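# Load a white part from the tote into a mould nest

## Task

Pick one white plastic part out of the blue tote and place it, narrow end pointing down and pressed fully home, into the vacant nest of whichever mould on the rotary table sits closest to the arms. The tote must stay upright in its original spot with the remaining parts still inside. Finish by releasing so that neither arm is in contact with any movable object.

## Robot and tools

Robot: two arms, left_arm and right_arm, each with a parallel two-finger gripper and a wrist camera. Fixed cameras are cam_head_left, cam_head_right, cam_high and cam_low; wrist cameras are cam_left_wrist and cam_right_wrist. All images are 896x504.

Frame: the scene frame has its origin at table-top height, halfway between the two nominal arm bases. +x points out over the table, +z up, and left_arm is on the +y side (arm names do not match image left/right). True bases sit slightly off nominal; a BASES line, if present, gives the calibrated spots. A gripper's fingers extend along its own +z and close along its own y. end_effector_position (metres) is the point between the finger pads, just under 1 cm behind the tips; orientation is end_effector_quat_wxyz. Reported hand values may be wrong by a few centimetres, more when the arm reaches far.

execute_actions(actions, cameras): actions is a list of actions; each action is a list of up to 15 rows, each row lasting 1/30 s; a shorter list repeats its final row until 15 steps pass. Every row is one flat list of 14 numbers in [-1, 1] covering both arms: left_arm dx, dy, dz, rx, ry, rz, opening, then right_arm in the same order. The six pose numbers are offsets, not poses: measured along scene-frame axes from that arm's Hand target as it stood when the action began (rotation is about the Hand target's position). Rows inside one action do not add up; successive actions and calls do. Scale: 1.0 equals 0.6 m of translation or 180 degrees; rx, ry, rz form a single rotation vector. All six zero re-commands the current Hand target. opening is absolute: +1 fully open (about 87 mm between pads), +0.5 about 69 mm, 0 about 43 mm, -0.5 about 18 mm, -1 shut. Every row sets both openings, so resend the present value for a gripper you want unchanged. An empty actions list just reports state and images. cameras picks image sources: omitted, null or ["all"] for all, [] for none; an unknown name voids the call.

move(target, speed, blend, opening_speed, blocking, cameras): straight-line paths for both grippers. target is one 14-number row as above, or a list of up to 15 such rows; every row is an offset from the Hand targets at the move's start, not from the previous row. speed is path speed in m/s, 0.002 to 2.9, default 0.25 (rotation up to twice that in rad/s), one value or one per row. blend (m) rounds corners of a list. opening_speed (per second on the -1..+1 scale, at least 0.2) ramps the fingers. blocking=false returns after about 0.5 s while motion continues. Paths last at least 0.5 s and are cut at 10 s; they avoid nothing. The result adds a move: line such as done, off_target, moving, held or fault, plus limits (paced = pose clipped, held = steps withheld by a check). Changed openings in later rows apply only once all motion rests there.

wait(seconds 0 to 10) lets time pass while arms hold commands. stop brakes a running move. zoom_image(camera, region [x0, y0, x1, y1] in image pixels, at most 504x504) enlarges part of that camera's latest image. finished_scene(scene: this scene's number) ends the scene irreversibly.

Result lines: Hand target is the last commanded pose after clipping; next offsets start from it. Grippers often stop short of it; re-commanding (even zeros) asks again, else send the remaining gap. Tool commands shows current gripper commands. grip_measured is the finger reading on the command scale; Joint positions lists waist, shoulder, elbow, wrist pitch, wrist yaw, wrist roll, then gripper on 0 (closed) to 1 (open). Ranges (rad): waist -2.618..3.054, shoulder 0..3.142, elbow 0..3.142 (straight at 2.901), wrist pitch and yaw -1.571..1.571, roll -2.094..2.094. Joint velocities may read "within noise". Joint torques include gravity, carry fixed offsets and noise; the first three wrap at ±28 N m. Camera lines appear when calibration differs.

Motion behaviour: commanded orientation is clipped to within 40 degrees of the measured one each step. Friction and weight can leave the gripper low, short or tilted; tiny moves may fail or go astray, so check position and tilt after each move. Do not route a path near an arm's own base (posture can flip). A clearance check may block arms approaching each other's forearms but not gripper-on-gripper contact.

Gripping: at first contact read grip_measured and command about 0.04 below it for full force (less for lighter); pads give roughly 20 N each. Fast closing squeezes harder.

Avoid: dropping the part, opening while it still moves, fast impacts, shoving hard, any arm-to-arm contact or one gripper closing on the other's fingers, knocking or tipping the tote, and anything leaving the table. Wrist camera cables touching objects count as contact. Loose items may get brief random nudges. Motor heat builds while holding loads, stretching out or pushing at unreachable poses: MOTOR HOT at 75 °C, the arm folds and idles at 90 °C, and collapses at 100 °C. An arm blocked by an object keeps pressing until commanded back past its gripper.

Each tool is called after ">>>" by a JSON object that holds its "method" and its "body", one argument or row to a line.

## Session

>>> {"method": "execute_actions", "body": {
  "actions": []
}}

>>> {"method": "zoom_image", "body": {
  "camera": "cam_high",
  "region": [360, 180, 560, 320]
}}

Scene clock: 0.00 s.
left_arm: end_effector_position=(+0.3120, +0.2415, +0.2616) grip_measured=+1.000 end_effector_quat_wxyz=(+0.542, +0.103, +0.831, +0.070) | right_arm: end_effector_position=(+0.2310, -0.4574, +0.1255) grip_measured=+0.985 end_effector_quat_wxyz=(+0.450, +0.120, +0.878, -0.108)
Joint positions: left_arm=[-0.537 0.881 0.854 -0.45 -0.503 0.007 1] | right_arm=[-0.232 0.823 0.419 -0.208 0.095 -0.034 0.993]
Joint velocities: within noise
Joint torques (N m): no reading
Motor temperatures (°C): left_arm=[29 31 34 29 27 29 28] | right_arm=[30 34 32 28 27 28 31]
Heat: left arm: 34 °C; right arm: 34 °C.
Hand target: left_arm +0.3125, +0.2412, +0.2659; +0.547, +0.101, +0.829, +0.068 | right_arm +0.2344, -0.4583, +0.1320; +0.458, +0.120, +0.874, -0.109
Tool commands: left_gripper/opening=+1.0 right_gripper/opening=+1.0
camera_calibration:
cam_left_wrist: T_world_to_cam=[[-0.0995639, -0.970617, -0.219066, 0.319436], [-0.954538, 0.155336, -0.254417, 0.348628], [0.28097, 0.183776, -0.941957, 0.249229], [0, 0, 0, 1]] pos_world=[0.294557, 0.210093, 0.393437]
cam_right_wrist: T_world_to_cam=[[-0.31501, -0.944202, 0.0961823, -0.375248], [-0.946053, 0.304287, -0.111325, 0.397031], [0.0758463, -0.126062, -0.989119, 0.190546], [0, 0, 0, 1]] pos_world=[0.242954, -0.451101, 0.268765]

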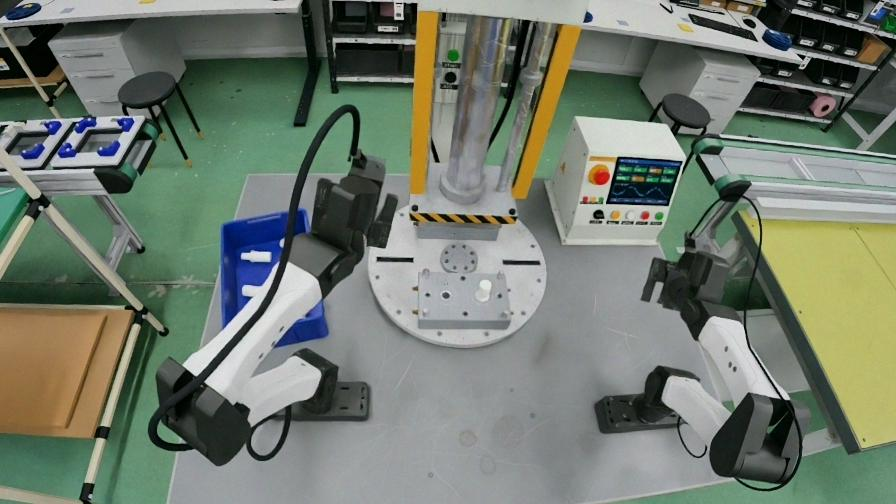

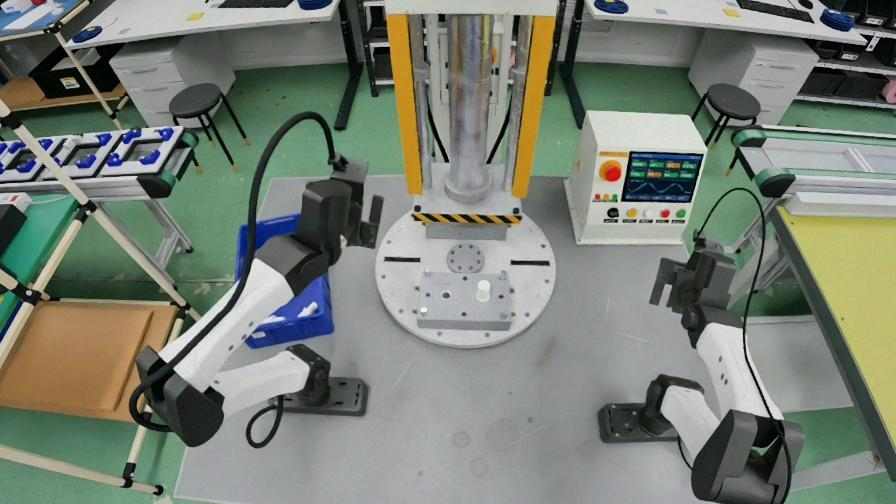

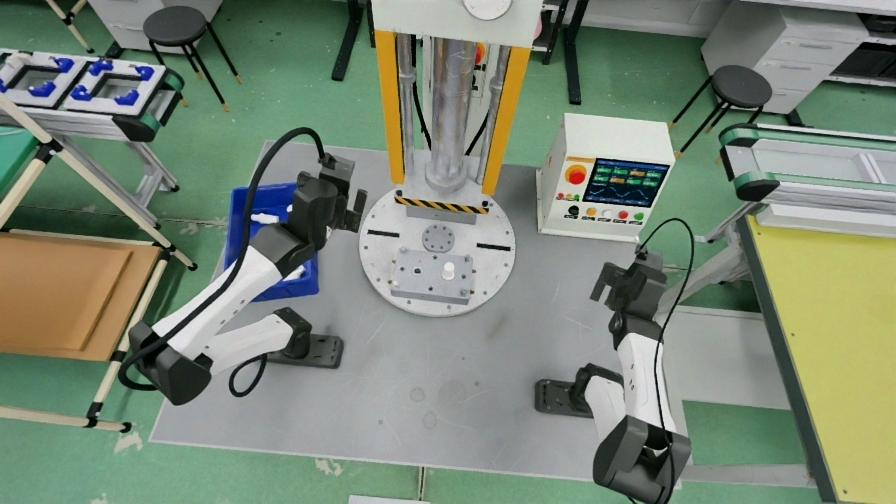

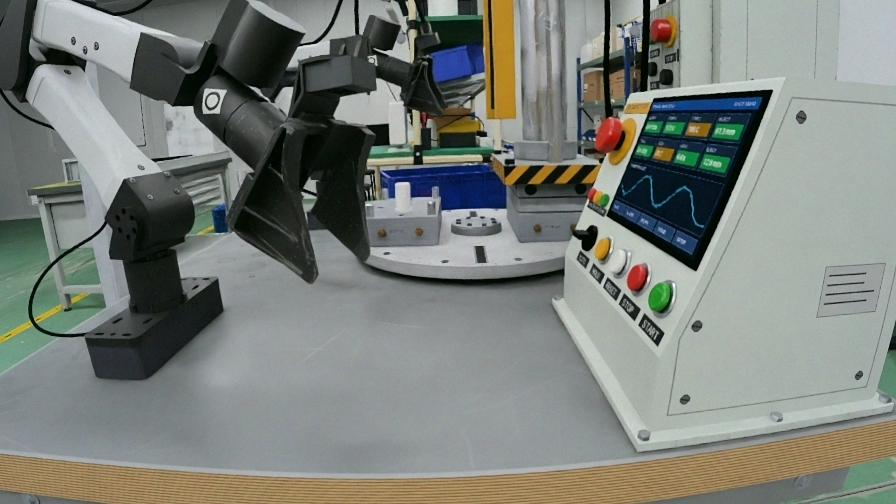

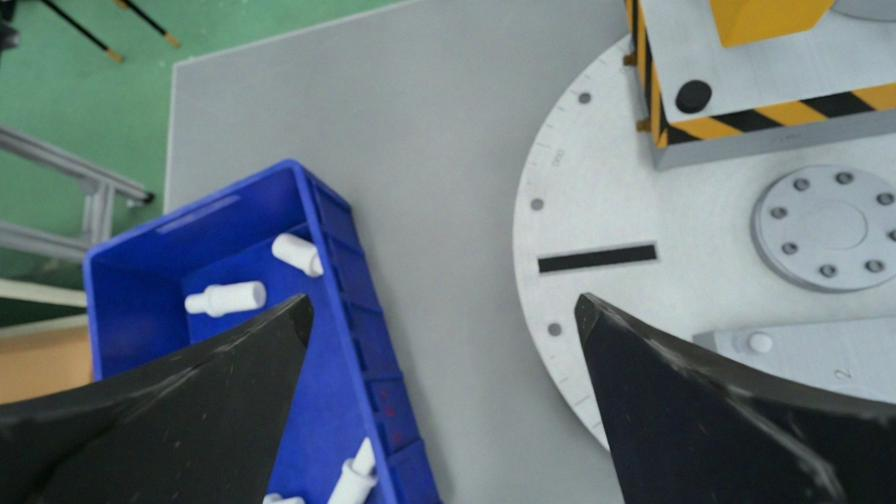

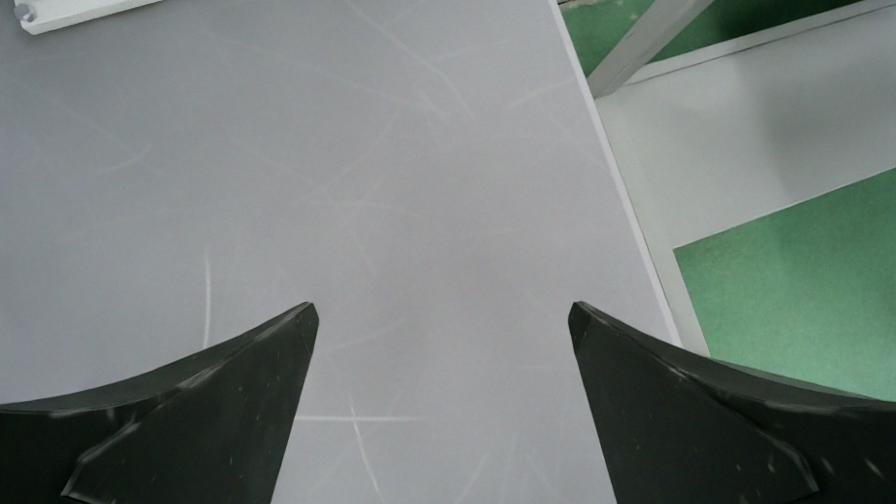

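Scaled by 2.520 from the camera's 896x504 image, which has a finer 1280x720 frame.

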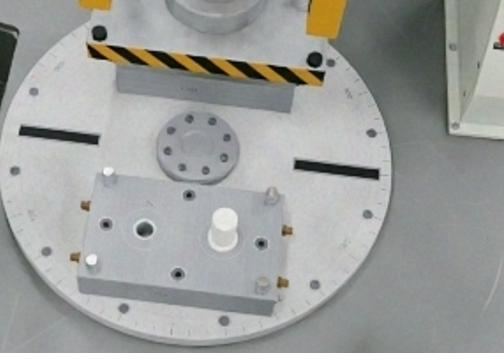

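>>> {"method": "move", "body": {
  "target": [-0.05,0.3415,0.02,-0.1155,0.0285,0.2165,0.4,0,0,0,0,0,0,1],
  "cameras": ["cam_left_wrist","cam_high"]
}}

Scene clock: 10.23 s.
left_arm: end_effector_position=(+0.2807, +0.4453, +0.2694) grip_measured=+0.400 end_effector_quat_wxyz=(+0.459, -0.272, +0.840, +0.097) | right_arm: end_effector_position=(+0.2310, -0.4574, +0.1255) grip_measured=+0.985 end_effector_quat_wxyz=(+0.450, +0.120, +0.878, -0.108)
Joint positions: left_arm=[0.472 0.934 1.038 -0.699 -0.051 -0.139 0.7] | right_arm=[-0.232 0.823 0.419 -0.208 0.095 -0.034 0.993]
Joint velocities: within noise
Joint torques (N m): left_arm=[1.37 -1.09 11.07 1.69 0.21 -0.05] | right_arm=[-0.39 -1.32 8.17 2.13 0.11 0.04]
Motor temperatures (°C): left_arm=[29 31 36 30 27 29 28] | right_arm=[30 34 35 31 27 28 31]
Heat: left arm: 36 °C; right arm: 35 °C.
Hand target: left_arm +0.2824, +0.4461, +0.2779; +0.465, -0.275, +0.836, +0.093 | right_arm +0.2344, -0.4583, +0.1320; +0.458, +0.120, +0.874, -0.109
Off the commanded pose: left_arm 0.009 m, 1 deg | right_arm 0.007 m, 1 deg.
move: done
camera_calibration:
cam_left_wrist: T_world_to_cam=[[0.543872, -0.833633, 0.0962236, 0.189263], [-0.828897, -0.551557, -0.0933561, 0.525156], [0.130898, -0.0289856, -0.990972, 0.378036], [0, 0, 0, 1]] pos_world=[0.282881, 0.458387, 0.405438]
Images, in order (width x height): cam_high 896x504, cam_left_wrist 896x504.

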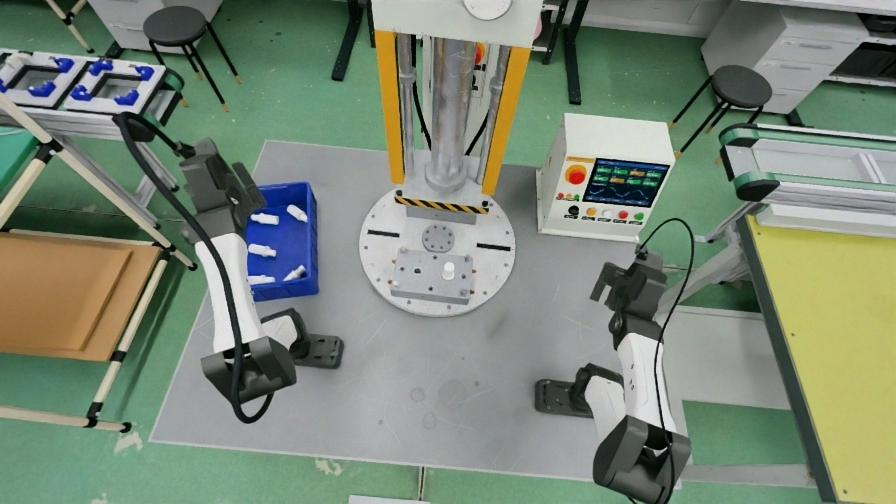

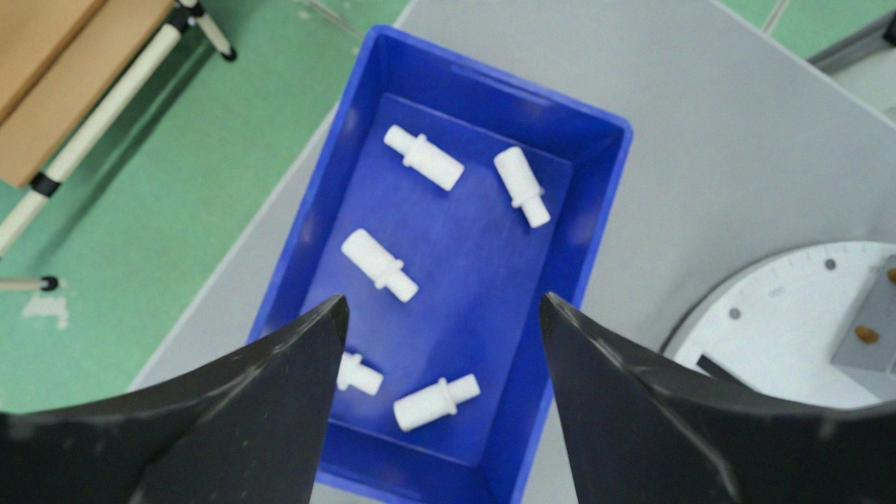

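>>> {"method": "execute_actions", "body": {
  "actions": []
}}

>>> {"method": "zoom_image", "body": {
  "camera": "cam_low",
  "region": [180, 0, 400, 300]
}}

>>> {"method": "zoom_image", "body": {
  "camera": "cam_head_right",
  "region": [130, 130, 350, 360]
}}

Scene clock: 62.40 s.
left_arm: end_effector_position=(+0.2807, +0.4451, +0.2695) grip_measured=+0.400 end_effector_quat_wxyz=(+0.459, -0.272, +0.840, +0.097) | right_arm: end_effector_position=(+0.2310, -0.4574, +0.1255) grip_measured=+0.985 end_effector_quat_wxyz=(+0.450, +0.120, +0.878, -0.108)
Joint positions: left_arm=[0.472 0.934 1.038 -0.699 -0.051 -0.14 0.7] | right_arm=[-0.232 0.823 0.419 -0.208 0.095 -0.034 0.993]
Joint velocities: within noise
Joint torques (N m): left_arm=[1.37 -1.09 11.1 1.68 0.2 -0.05] | right_arm=[-0.34 -1.33 8.17 2.13 0.07 0.02]
Motor temperatures (°C): left_arm=[29 30 45 33 27 29 28] | right_arm=[29 34 41 35 27 28 31]
Heat: left arm: 45 °C; right arm: 41 °C.
Hand target: left_arm +0.2825, +0.4461, +0.2781; +0.465, -0.275, +0.836, +0.093 | right_arm +0.2344, -0.4583, +0.1320; +0.458, +0.120, +0.874, -0.109
Tool commands: left_gripper/opening=+0.4 right_gripper/opening=+1.0
Off the commanded pose: left_arm 0.009 m, 1 deg | right_arm 0.007 m, 1 deg.
camera_calibration:
cam_left_wrist: T_world_to_cam=[[0.543473, -0.833805, 0.0969874, 0.189111], [-0.829096, -0.551261, -0.0933324, 0.524928], [0.131286, -0.0296883, -0.9909, 0.378229], [0, 0, 0, 1]] pos_world=[0.282783, 0.458283, 0.405438]
cam_right_wrist: T_world_to_cam=[[-0.31501, -0.944202, 0.0961823, -0.375248], [-0.946053, 0.304287, -0.111325, 0.397031], [0.0758463, -0.126062, -0.989119, 0.190546], [0, 0, 0, 1]] pos_world=[0.242954, -0.451101, 0.268765]

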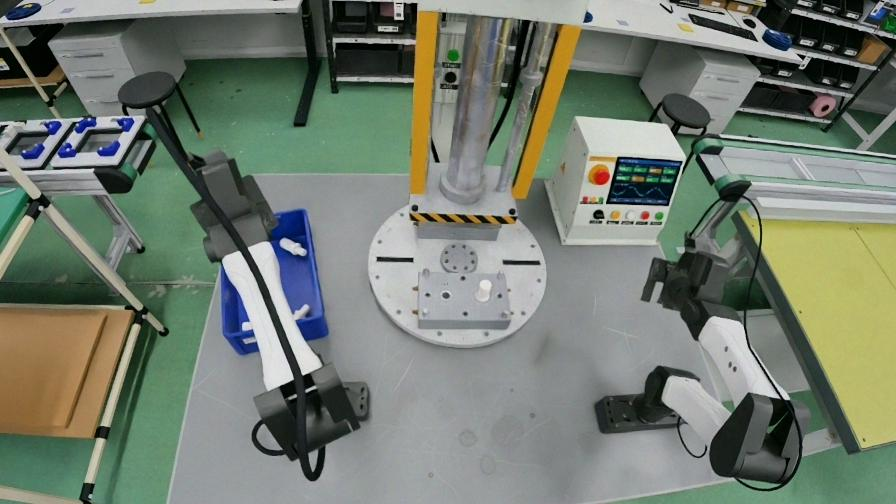

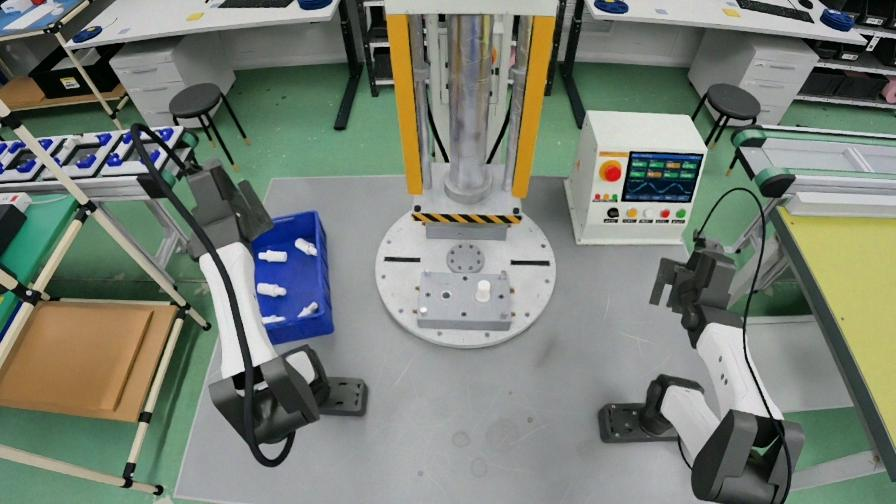

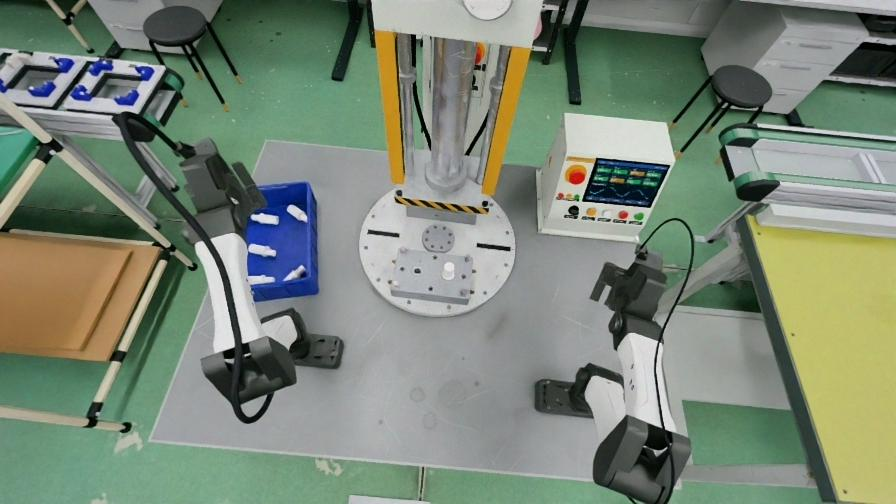

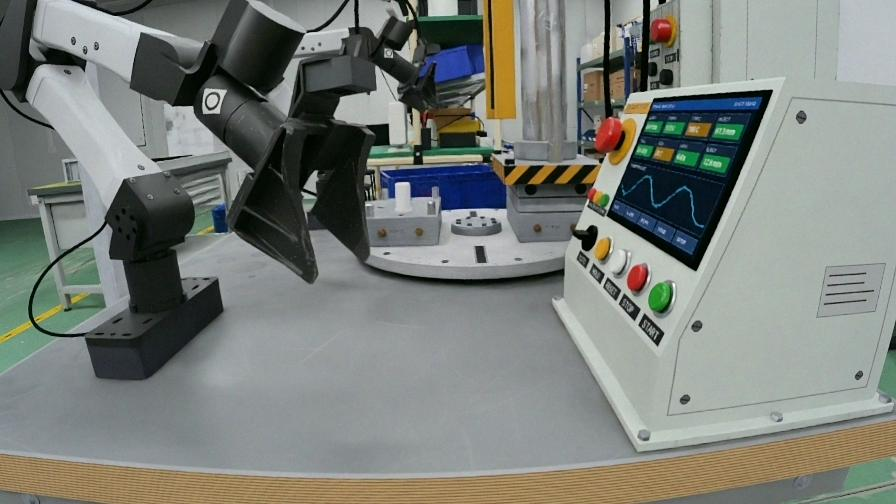

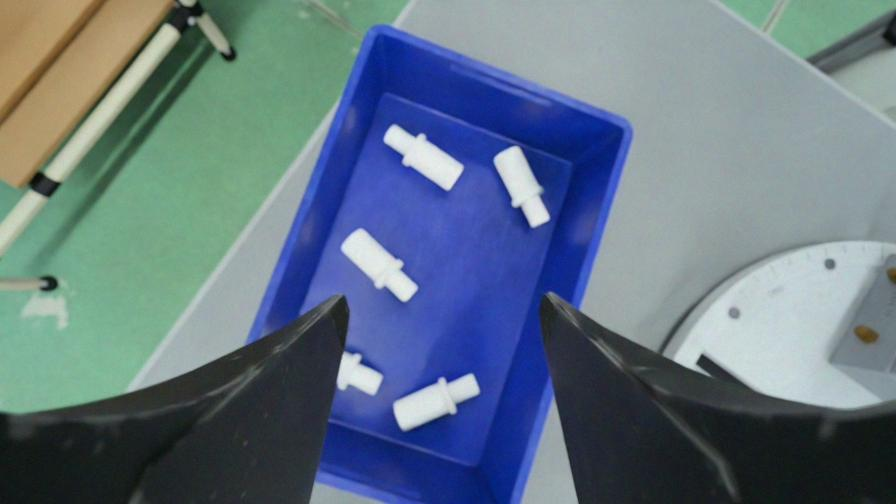

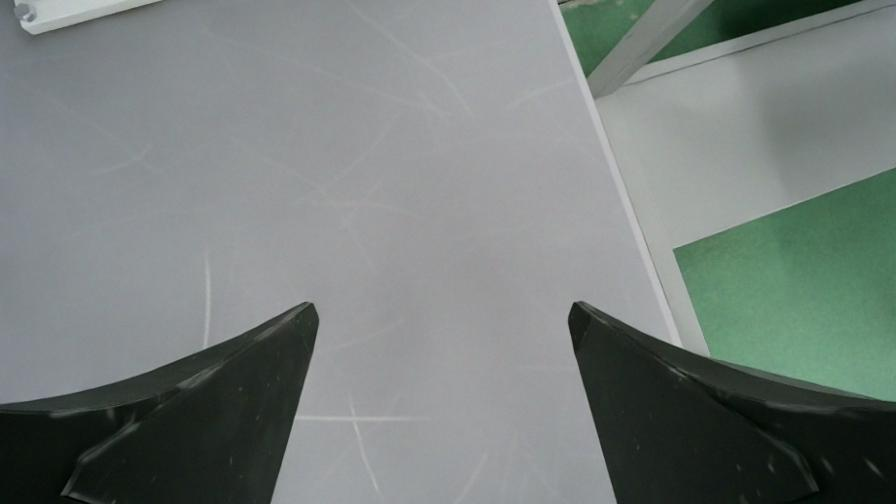

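Scaled by 1.680 from the camera's 896x504 image, which has a finer 1280x720 frame.

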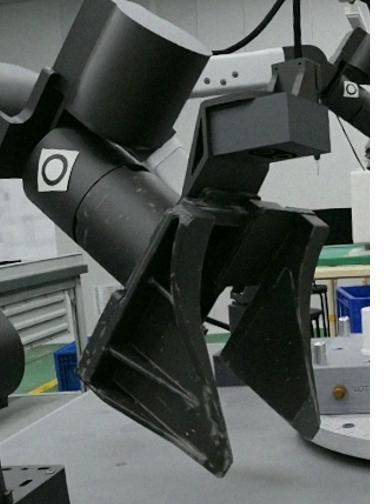

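Scaled by 2.191 from the camera's 896x504 image, which has a finer 1280x720 frame.

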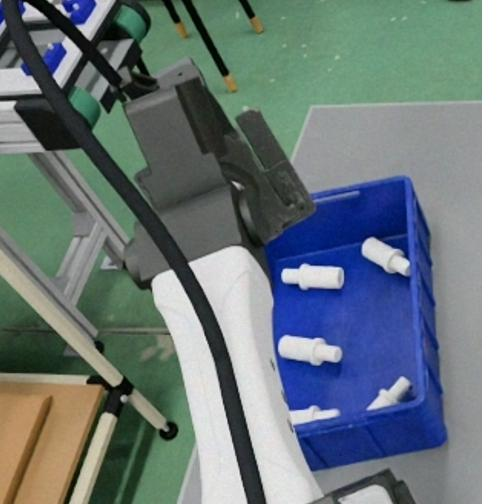

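>>> {"method": "zoom_image", "body": {
  "camera": "cam_left_wrist",
  "region": [330, 210, 450, 320]
}}

Scaled by 4.200 from the camera's 896x504 image, which has a finer 1280x720 frame.

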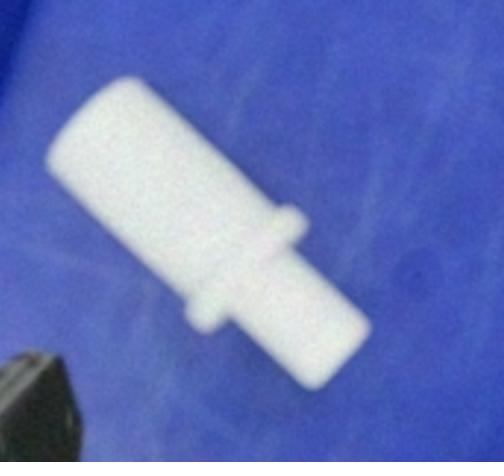

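>>> {"method": "move", "body": {
  "target": [0.02,0.089,-0.12,-0.249,0.203,0.2165,0.2,0,0,0,0,0,0,1],
  "cameras": ["cam_left_wrist","cam_head_right"]
}}

>>> {"method": "zoom_image", "body": {
  "camera": "cam_head_right",
  "region": [130, 130, 350, 360]
}}

Scene clock: 104.50 s.
left_arm: end_effector_position=(+0.2919, +0.4980, +0.2052) grip_measured=+0.200 end_effector_quat_wxyz=(+0.003, -0.631, +0.776, +0.006) | right_arm: end_effector_position=(+0.2310, -0.4574, +0.1255) grip_measured=+0.985 end_effector_quat_wxyz=(+0.450, +0.120, +0.878, -0.108)
Joint positions: left_arm=[0.69 1.899 1.896 -1.561 -0.012 -0.687 0.6] | right_arm=[-0.232 0.823 0.419 -0.208 0.095 -0.034 0.993]
Joint velocities: within noise
Joint torques (N m): left_arm=[1.21 -6.84 9.46 0.22 0.19 -0.05] | right_arm=[-0.35 -1.29 8.16 2.15 0.07 0.04]
Motor temperatures (°C): left_arm=[29 30 47 34 27 29 28] | right_arm=[29 34 43 37 27 28 31]
Heat: left arm: 47 °C; right arm: 43 °C.
Hand target: left_arm +0.2944, +0.4995, +0.2059; +0.000, -0.636, +0.771, +0.000 | right_arm +0.2344, -0.4583, +0.1320; +0.458, +0.120, +0.874, -0.109
Off the commanded pose: left_arm 0.003 m, 1 deg | right_arm 0.007 m, 1 deg.
move: done
camera_calibration:
cam_left_wrist: T_world_to_cam=[[0.980151, -0.198236, 0.0024562, -0.191243], [-0.130081, -0.633719, 0.762548, 0.218807], [-0.149608, -0.747732, -0.646927, 0.683571], [0, 0, 0, 1]] pos_world=[0.318177, 0.611879, 0.275839]
Images, in order (width x height): cam_head_right 896x504, cam_left_wrist 896x504.

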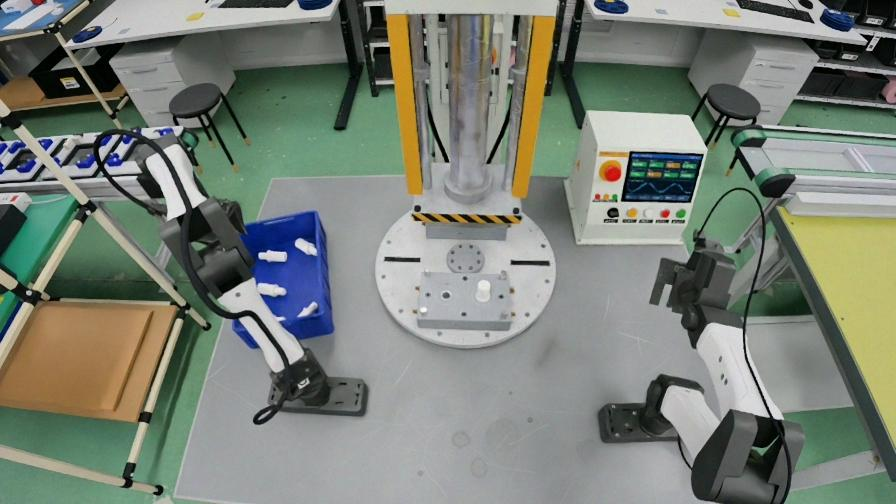

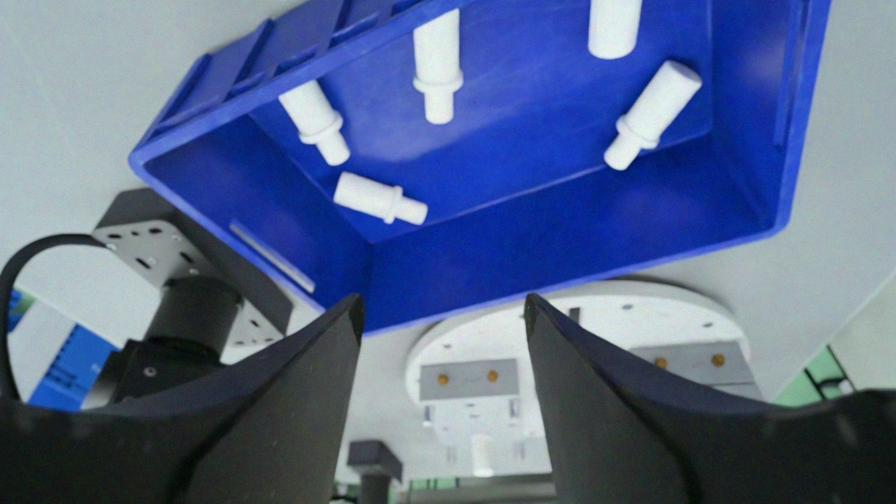

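Scaled by 2.191 from the camera's 896x504 image, which has a finer 1280x720 frame.

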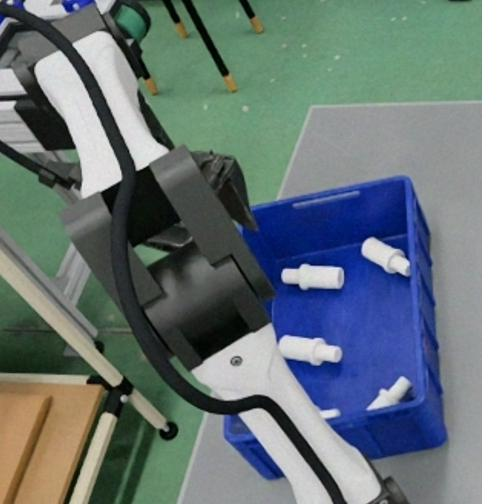

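>>> {"method": "move", "body": {
  "target": [0,0.001,-0.19,0,0,0,0.2,0,0,0,0,0,0,1],
  "cameras": ["cam_left_wrist","cam_head_right"],
  "speed": 0.12
}}

>>> {"method": "zoom_image", "body": {
  "camera": "cam_head_right",
  "region": [130, 130, 350, 360]
}}

Scene clock: 117.60 s.
left_arm: end_effector_position=(+0.2940, +0.4993, +0.0979) grip_measured=+0.200 end_effector_quat_wxyz=(+0.003, -0.631, +0.776, +0.005) | right_arm: end_effector_position=(+0.2310, -0.4574, +0.1255) grip_measured=+0.985 end_effector_quat_wxyz=(+0.450, +0.120, +0.878, -0.108)
Joint positions: left_arm=[0.69 1.899 1.468 -1.132 -0.011 -0.687 0.6] | right_arm=[-0.232 0.823 0.419 -0.208 0.095 -0.034 0.993]
Joint velocities: within noise
Joint torques (N m): left_arm=[1.32 -7.3 6.27 0.49 0.16 -0.05] | right_arm=[-0.36 -1.17 8.1 2.14 0.09 0.01]
Motor temperatures (°C): left_arm=[29 33 46 32 27 29 28] | right_arm=[29 34 43 37 27 28 31]
Heat: left arm: 46 °C; right arm: 43 °C.
Hand target: left_arm +0.2944, +0.5001, +0.0919; +0.000, -0.636, +0.771, +0.000 | right_arm +0.2344, -0.4583, +0.1320; +0.458, +0.120, +0.874, -0.109
Off the commanded pose: left_arm 0.006 m, 1 deg | right_arm 0.007 m, 1 deg.
move: done
camera_calibration:
cam_left_wrist: T_world_to_cam=[[0.980136, -0.198292, 0.003661, -0.192831], [-0.130882, -0.632847, 0.763134, 0.30147], [-0.149007, -0.748455, -0.646229, 0.615569], [0, 0, 0, 1]] pos_world=[0.320181, 0.613274, 0.168442]
Images, in order (width x height): cam_head_right 896x504, cam_left_wrist 896x504.

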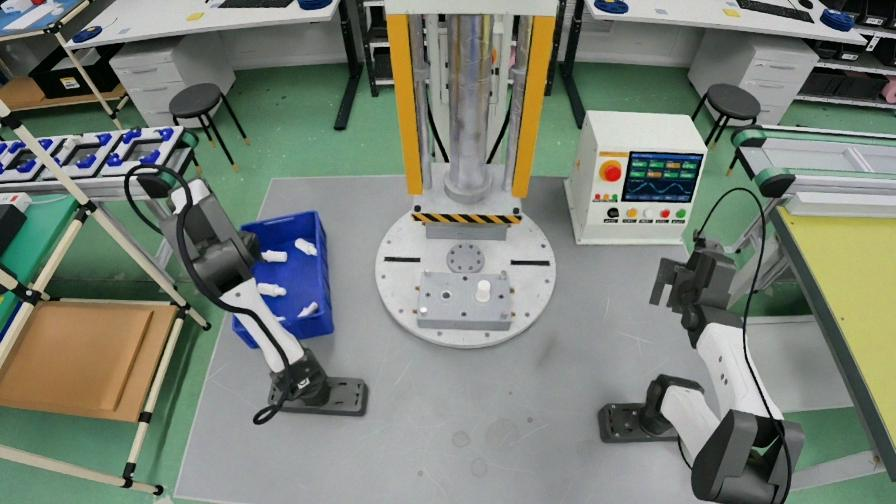

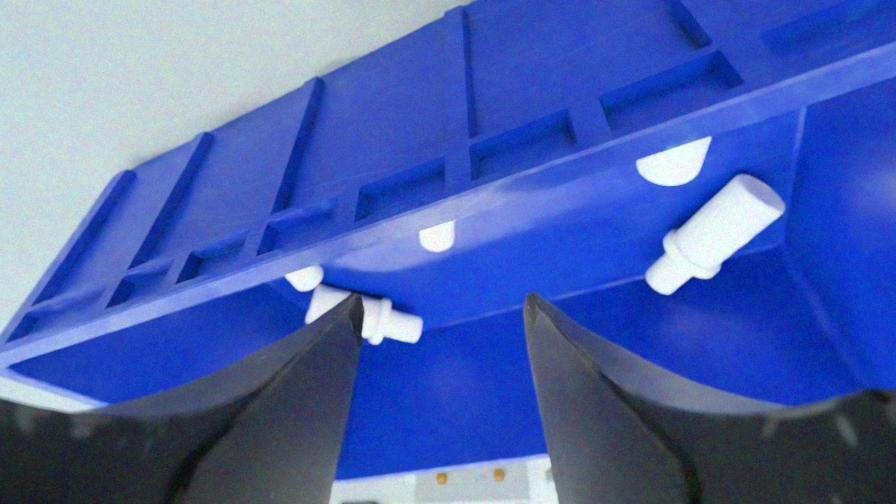

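Scaled by 2.191 from the camera's 896x504 image, which has a finer 1280x720 frame.

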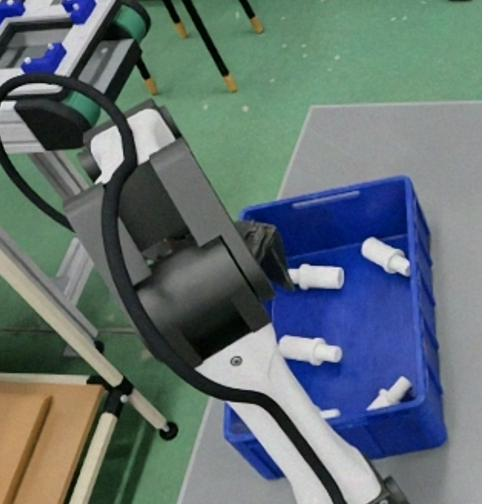

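>>> {"method": "move", "body": {
  "target": [
    [-0.004,0.0,0.03,0.1636,-0.0318,0,0.2,0,0,0,0,0,0,1],
    [-0.004,-0.001,-0.07,0.1636,-0.0318,0,0.2,0,0,0,0,0,0,1]
  ],
  "cameras": ["cam_left_wrist","cam_head_right"],
  "speed": 0.15
}}

>>> {"method": "zoom_image", "body": {
  "camera": "cam_head_right",
  "region": [130, 130, 350, 360]
}}

Scene clock: 154.17 s.
left_arm: end_effector_position=(+0.2913, +0.4981, +0.0542) grip_measured=+0.200 end_effector_quat_wxyz=(+0.198, -0.614, +0.748, +0.156) | right_arm: end_effector_position=(+0.2310, -0.4574, +0.1255) grip_measured=+0.985 end_effector_quat_wxyz=(+0.450, +0.120, +0.878, -0.108)
Joint positions: left_arm=[0.501 1.627 0.925 -0.523 -0.38 -0.82 0.6] | right_arm=[-0.232 0.823 0.419 -0.208 0.095 -0.034 0.993]
Joint velocities: within noise
Joint torques (N m): left_arm=[-0.02 -5.08 6.58 1.11 -0.39 -0.08] | right_arm=[-0.32 -1.25 8.09 2.13 0.07 0.03]
Motor temperatures (°C): left_arm=[29 37 41 31 27 29 28] | right_arm=[29 34 45 39 27 28 31]
Heat: left arm: 41 °C; right arm: 45 °C.
Hand target: left_arm +0.2920, +0.4995, +0.0499; +0.200, -0.614, +0.745, +0.165 | right_arm +0.2344, -0.4583, +0.1320; +0.458, +0.120, +0.874, -0.109
Off the commanded pose: left_arm 0.005 m, 1 deg | right_arm 0.007 m, 1 deg.
move: done
camera_calibration:
cam_left_wrist: T_world_to_cam=[[0.980667, -0.194636, 0.0202192, -0.193141], [-0.188583, -0.912444, 0.363157, 0.511441], [-0.0522347, -0.359949, -0.931508, 0.379904], [0, 0, 0, 1]] pos_world=[0.305701, 0.565815, 0.172055]
Images, in order (width x height): cam_head_right 896x504, cam_left_wrist 896x504.

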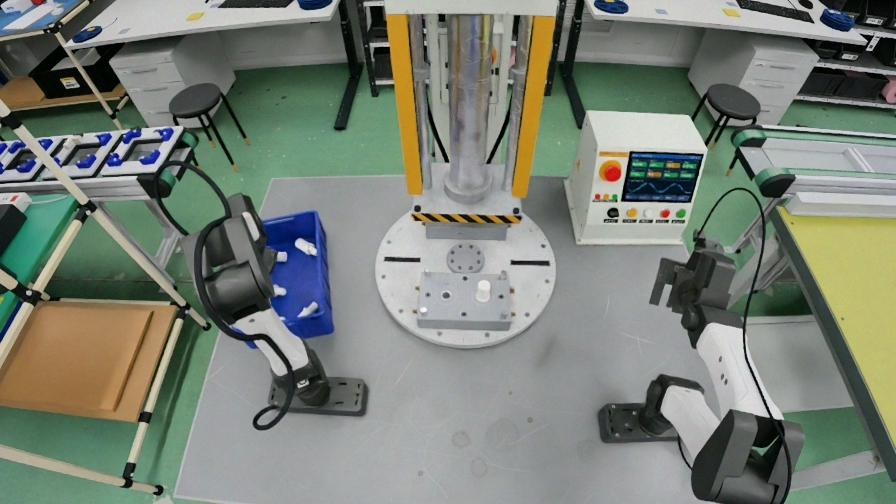

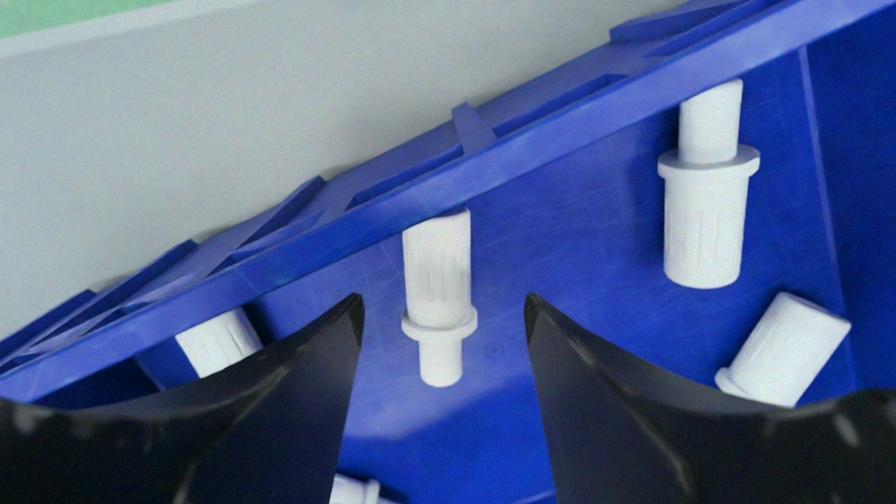

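Scaled by 2.191 from the camera's 896x504 image, which has a finer 1280x720 frame.

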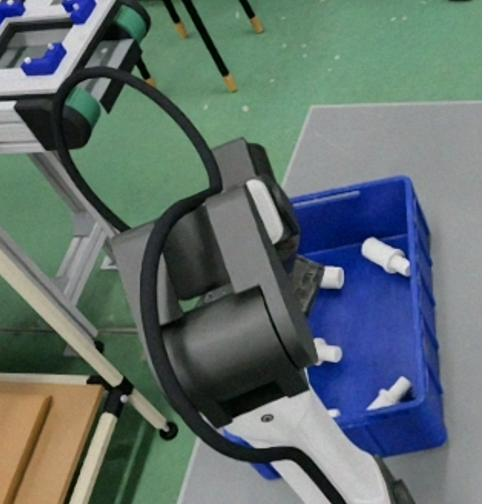

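>>> {"method": "move", "body": {
  "target": [0,-0.003,-0.054,0,0,0,0.2,0,0,0,0,0,0,1],
  "cameras": ["cam_left_wrist","cam_head_right"],
  "speed": 0.06
}}

Scene clock: 162.60 s.
left_arm: end_effector_position=(+0.2934, +0.4953, +0.0248) grip_measured=+0.200 end_effector_quat_wxyz=(+0.200, -0.613, +0.748, +0.155) | right_arm: end_effector_position=(+0.2310, -0.4574, +0.1255) grip_measured=+0.985 end_effector_quat_wxyz=(+0.450, +0.120, +0.878, -0.108)
Joint positions: left_arm=[0.489 1.688 0.857 -0.392 -0.384 -0.828 0.6] | right_arm=[-0.232 0.823 0.419 -0.208 0.095 -0.034 0.993]
Joint velocities: within noise
Joint torques (N m): left_arm=[0.5 -4.75 5.72 1.23 -0.39 -0.04] | right_arm=[-0.38 -1.29 8.2 2.15 0.08 0.01]
Motor temperatures (°C): left_arm=[29 36 41 32 27 29 28] | right_arm=[29 34 45 39 27 28 31]
Heat: left arm: 41 °C; right arm: 45 °C.
Hand target: left_arm +0.2921, +0.4977, +0.0176; +0.200, -0.615, +0.745, +0.165 | right_arm +0.2344, -0.4583, +0.1320; +0.458, +0.120, +0.874, -0.109
Off the commanded pose: left_arm 0.008 m, 1 deg | right_arm 0.007 m, 1 deg.
move: done
camera_calibration:
cam_left_wrist: T_world_to_cam=[[0.979815, -0.198601, 0.0228257, -0.192905], [-0.19337, -0.912603, 0.360227, 0.521608], [-0.0507106, -0.357369, -0.932585, 0.34983], [0, 0, 0, 1]] pos_world=[0.307615, 0.562729, 0.142753]
Images, in order (width x height): cam_head_right 896x504, cam_left_wrist 896x504.

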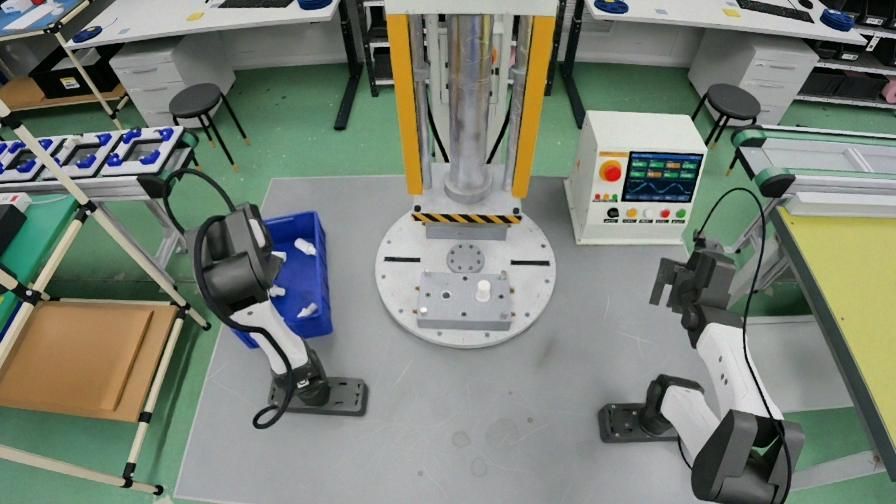

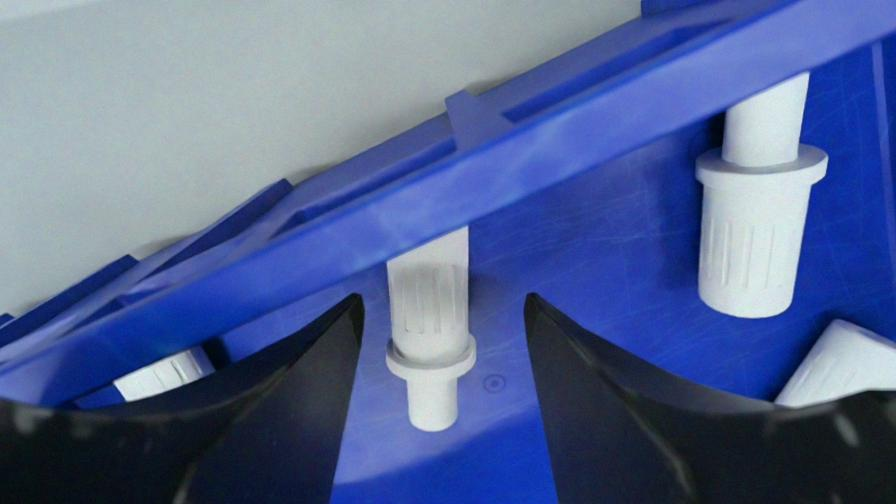

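>>> {"method": "move", "body": {
  "target": [-0.003,0,-0.001,0,0,0,-0.2,0,0,0,0,0,0,1],
  "cameras": ["cam_left_wrist"],
  "speed": 0.05,
  "opening_speed": 0.5
}}

>>> {"method": "move", "body": {
  "target": [0,0,0.0,0,0,0,-0.42,0,0,0,0,0,0,1],
  "cameras": ["cam_left_wrist"],
  "speed": 0.05,
  "opening_speed": 0.3
}}

Scene clock: 172.03 s.
left_arm: end_effector_position=(+0.2931, +0.4952, +0.0231) grip_measured=-0.200 end_effector_quat_wxyz=(+0.202, -0.613, +0.748, +0.155) | right_arm: end_effector_position=(+0.2310, -0.4574, +0.1255) grip_measured=+0.985 end_effector_quat_wxyz=(+0.450, +0.120, +0.878, -0.108)
Joint positions: left_arm=[0.489 1.688 0.847 -0.379 -0.384 -0.828 0.4] | right_arm=[-0.232 0.823 0.419 -0.208 0.095 -0.034 0.993]
Joint velocities: within noise
Joint torques (N m): left_arm=[0.81 -4.98 5.82 1.14 -0.37 -0.01] | right_arm=[-0.31 -1.29 8.09 2.12 0.07 0.02]
Motor temperatures (°C): left_arm=[29 35 41 32 27 29 28] | right_arm=[29 34 45 39 27 28 31]
Heat: left arm: 41 °C; right arm: 45 °C.
Hand target: left_arm +0.2903, +0.4977, +0.0170; +0.200, -0.615, +0.745, +0.165 | right_arm +0.2344, -0.4583, +0.1320; +0.458, +0.120, +0.874, -0.109
Off the commanded pose: left_arm 0.007 m, 1 deg | right_arm 0.007 m, 1 deg.
move: done
camera_calibration:
cam_left_wrist: T_world_to_cam=[[0.979845, -0.19804, 0.0261599, -0.192982], [-0.194151, -0.913312, 0.358004, 0.522595], [-0.0470068, -0.355867, -0.933354, 0.346379], [0, 0, 0, 1]] pos_world=[0.306837, 0.562339, 0.141251]
Images, in order (width x height): cam_left_wrist 896x504.

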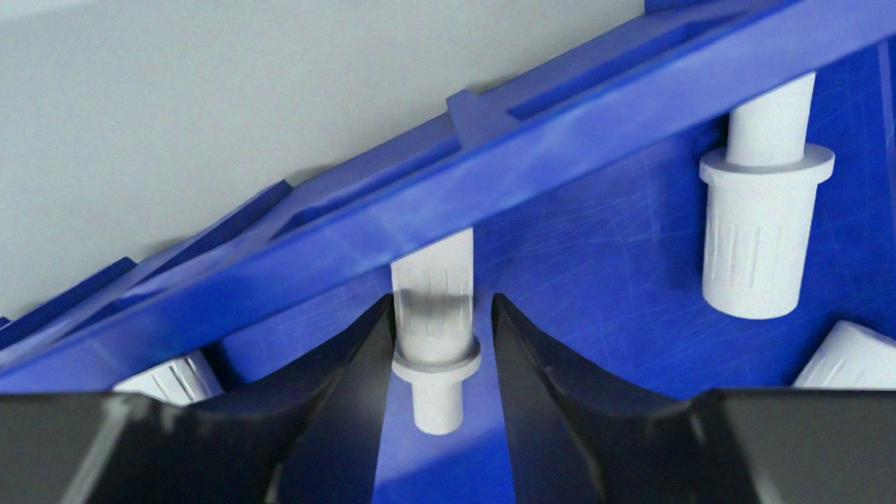

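Scene clock: 172.97 s.
left_arm: end_effector_position=(+0.2931, +0.4952, +0.0231) grip_measured=-0.345 end_effector_quat_wxyz=(+0.202, -0.613, +0.748, +0.155) | right_arm: end_effector_position=(+0.2310, -0.4574, +0.1255) grip_measured=+0.985 end_effector_quat_wxyz=(+0.450, +0.120, +0.878, -0.108)
Joint positions: left_arm=[0.489 1.688 0.847 -0.378 -0.384 -0.828 0.328] | right_arm=[-0.232 0.823 0.419 -0.208 0.095 -0.034 0.993]
Joint velocities: within noise
Joint torques (N m): left_arm=[0.73 -5.01 5.83 1.13 -0.37 -0.02] | right_arm=[-0.39 -1.28 8.09 2.14 0.11 0.02]
Motor temperatures (°C): left_arm=[29 35 41 32 27 29 28] | right_arm=[29 34 45 39 27 28 31]
Heat: left arm: 41 °C; right arm: 45 °C.
Hand target: left_arm +0.2903, +0.4977, +0.0170; +0.200, -0.615, +0.745, +0.165 | right_arm +0.2344, -0.4583, +0.1320; +0.458, +0.120, +0.874, -0.109
Off the commanded pose: left_arm 0.007 m, 1 deg | right_arm 0.007 m, 1 deg.
move: done
camera_calibration:
cam_left_wrist: T_world_to_cam=[[0.97984, -0.198027, 0.0264254, -0.193125], [-0.194246, -0.913394, 0.357744, 0.522727], [-0.046706, -0.355665, -0.933446, 0.346191], [0, 0, 0, 1]] pos_world=[0.306939, 0.56234, 0.141251]
Images, in order (width x height): cam_left_wrist 896x504.

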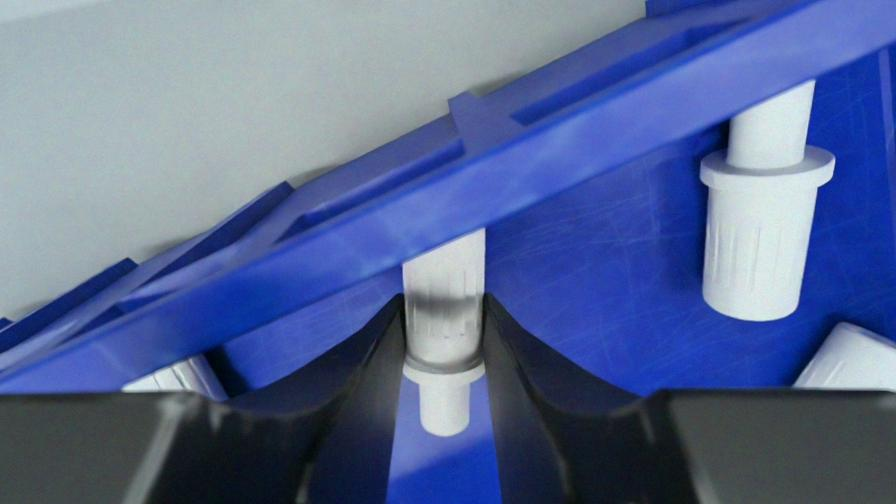

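>>> {"method": "move", "body": {
  "target": [
    [0,0,0.2,0,0,0,-0.45,0,0,0,0,0,0,1],
    [0.028,-0.1337,0.15,0,0,-0.1333,-0.45,0,0,0,0,0,0,1]
  ],
  "cameras": ["cam_left_wrist","cam_head_right"],
  "speed": 0.15
}}

Scene clock: 184.20 s.
left_arm: end_effector_position=(+0.3035, +0.4191, +0.1014) grip_measured=-0.345 end_effector_quat_wxyz=(+0.212, -0.451, +0.858, +0.126) | right_arm: end_effector_position=(+0.2310, -0.4574, +0.1255) grip_measured=+0.985 end_effector_quat_wxyz=(+0.450, +0.120, +0.878, -0.108)
Joint positions: left_arm=[0.25 1.455 0.959 -0.705 -0.345 -0.666 0.328] | right_arm=[-0.232 0.823 0.419 -0.208 0.095 -0.034 0.993]
Joint velocities: within noise
Joint torques (N m): left_arm=[0.21 -7.2 6.78 1.17 -0.08 0.1] | right_arm=[-0.35 -1.28 8.09 2.13 0.08 -0.01]
Motor temperatures (°C): left_arm=[29 35 41 32 27 29 28] | right_arm=[29 34 45 39 27 28 31]
Heat: left arm: 41 °C; right arm: 45 °C.
Hand target: left_arm +0.3071, +0.4175, +0.1070; +0.230, -0.446, +0.856, +0.120 | right_arm +0.2344, -0.4583, +0.1320; +0.458, +0.120, +0.874, -0.109
Off the commanded pose: left_arm 0.007 m, 2 deg | right_arm 0.007 m, 1 deg.
move: done
camera_calibration:
cam_left_wrist: T_world_to_cam=[[0.828689, -0.559498, -0.0153485, -0.0187652], [-0.514645, -0.772463, 0.372077, 0.46393], [-0.220033, -0.300437, -0.928075, 0.421586], [0, 0, 0, 1]] pos_world=[0.347072, 0.474529, 0.218358]
Images, in order (width x height): cam_head_right 896x504, cam_left_wrist 896x504.

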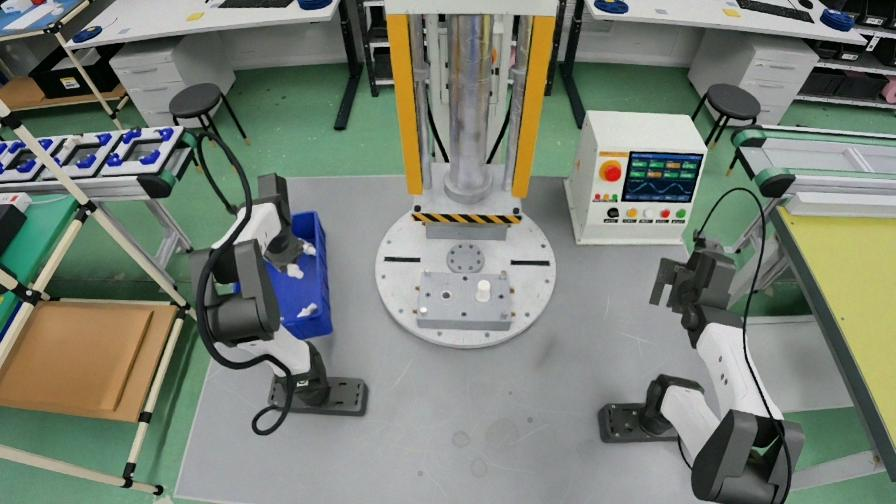

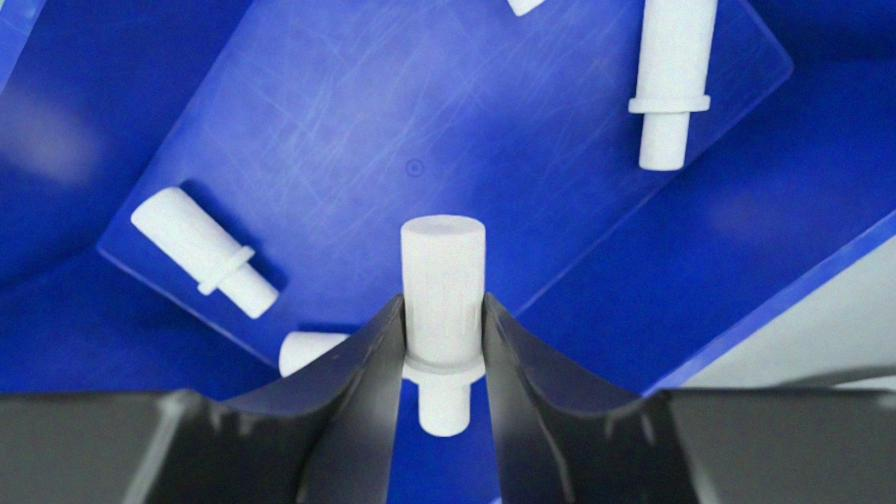

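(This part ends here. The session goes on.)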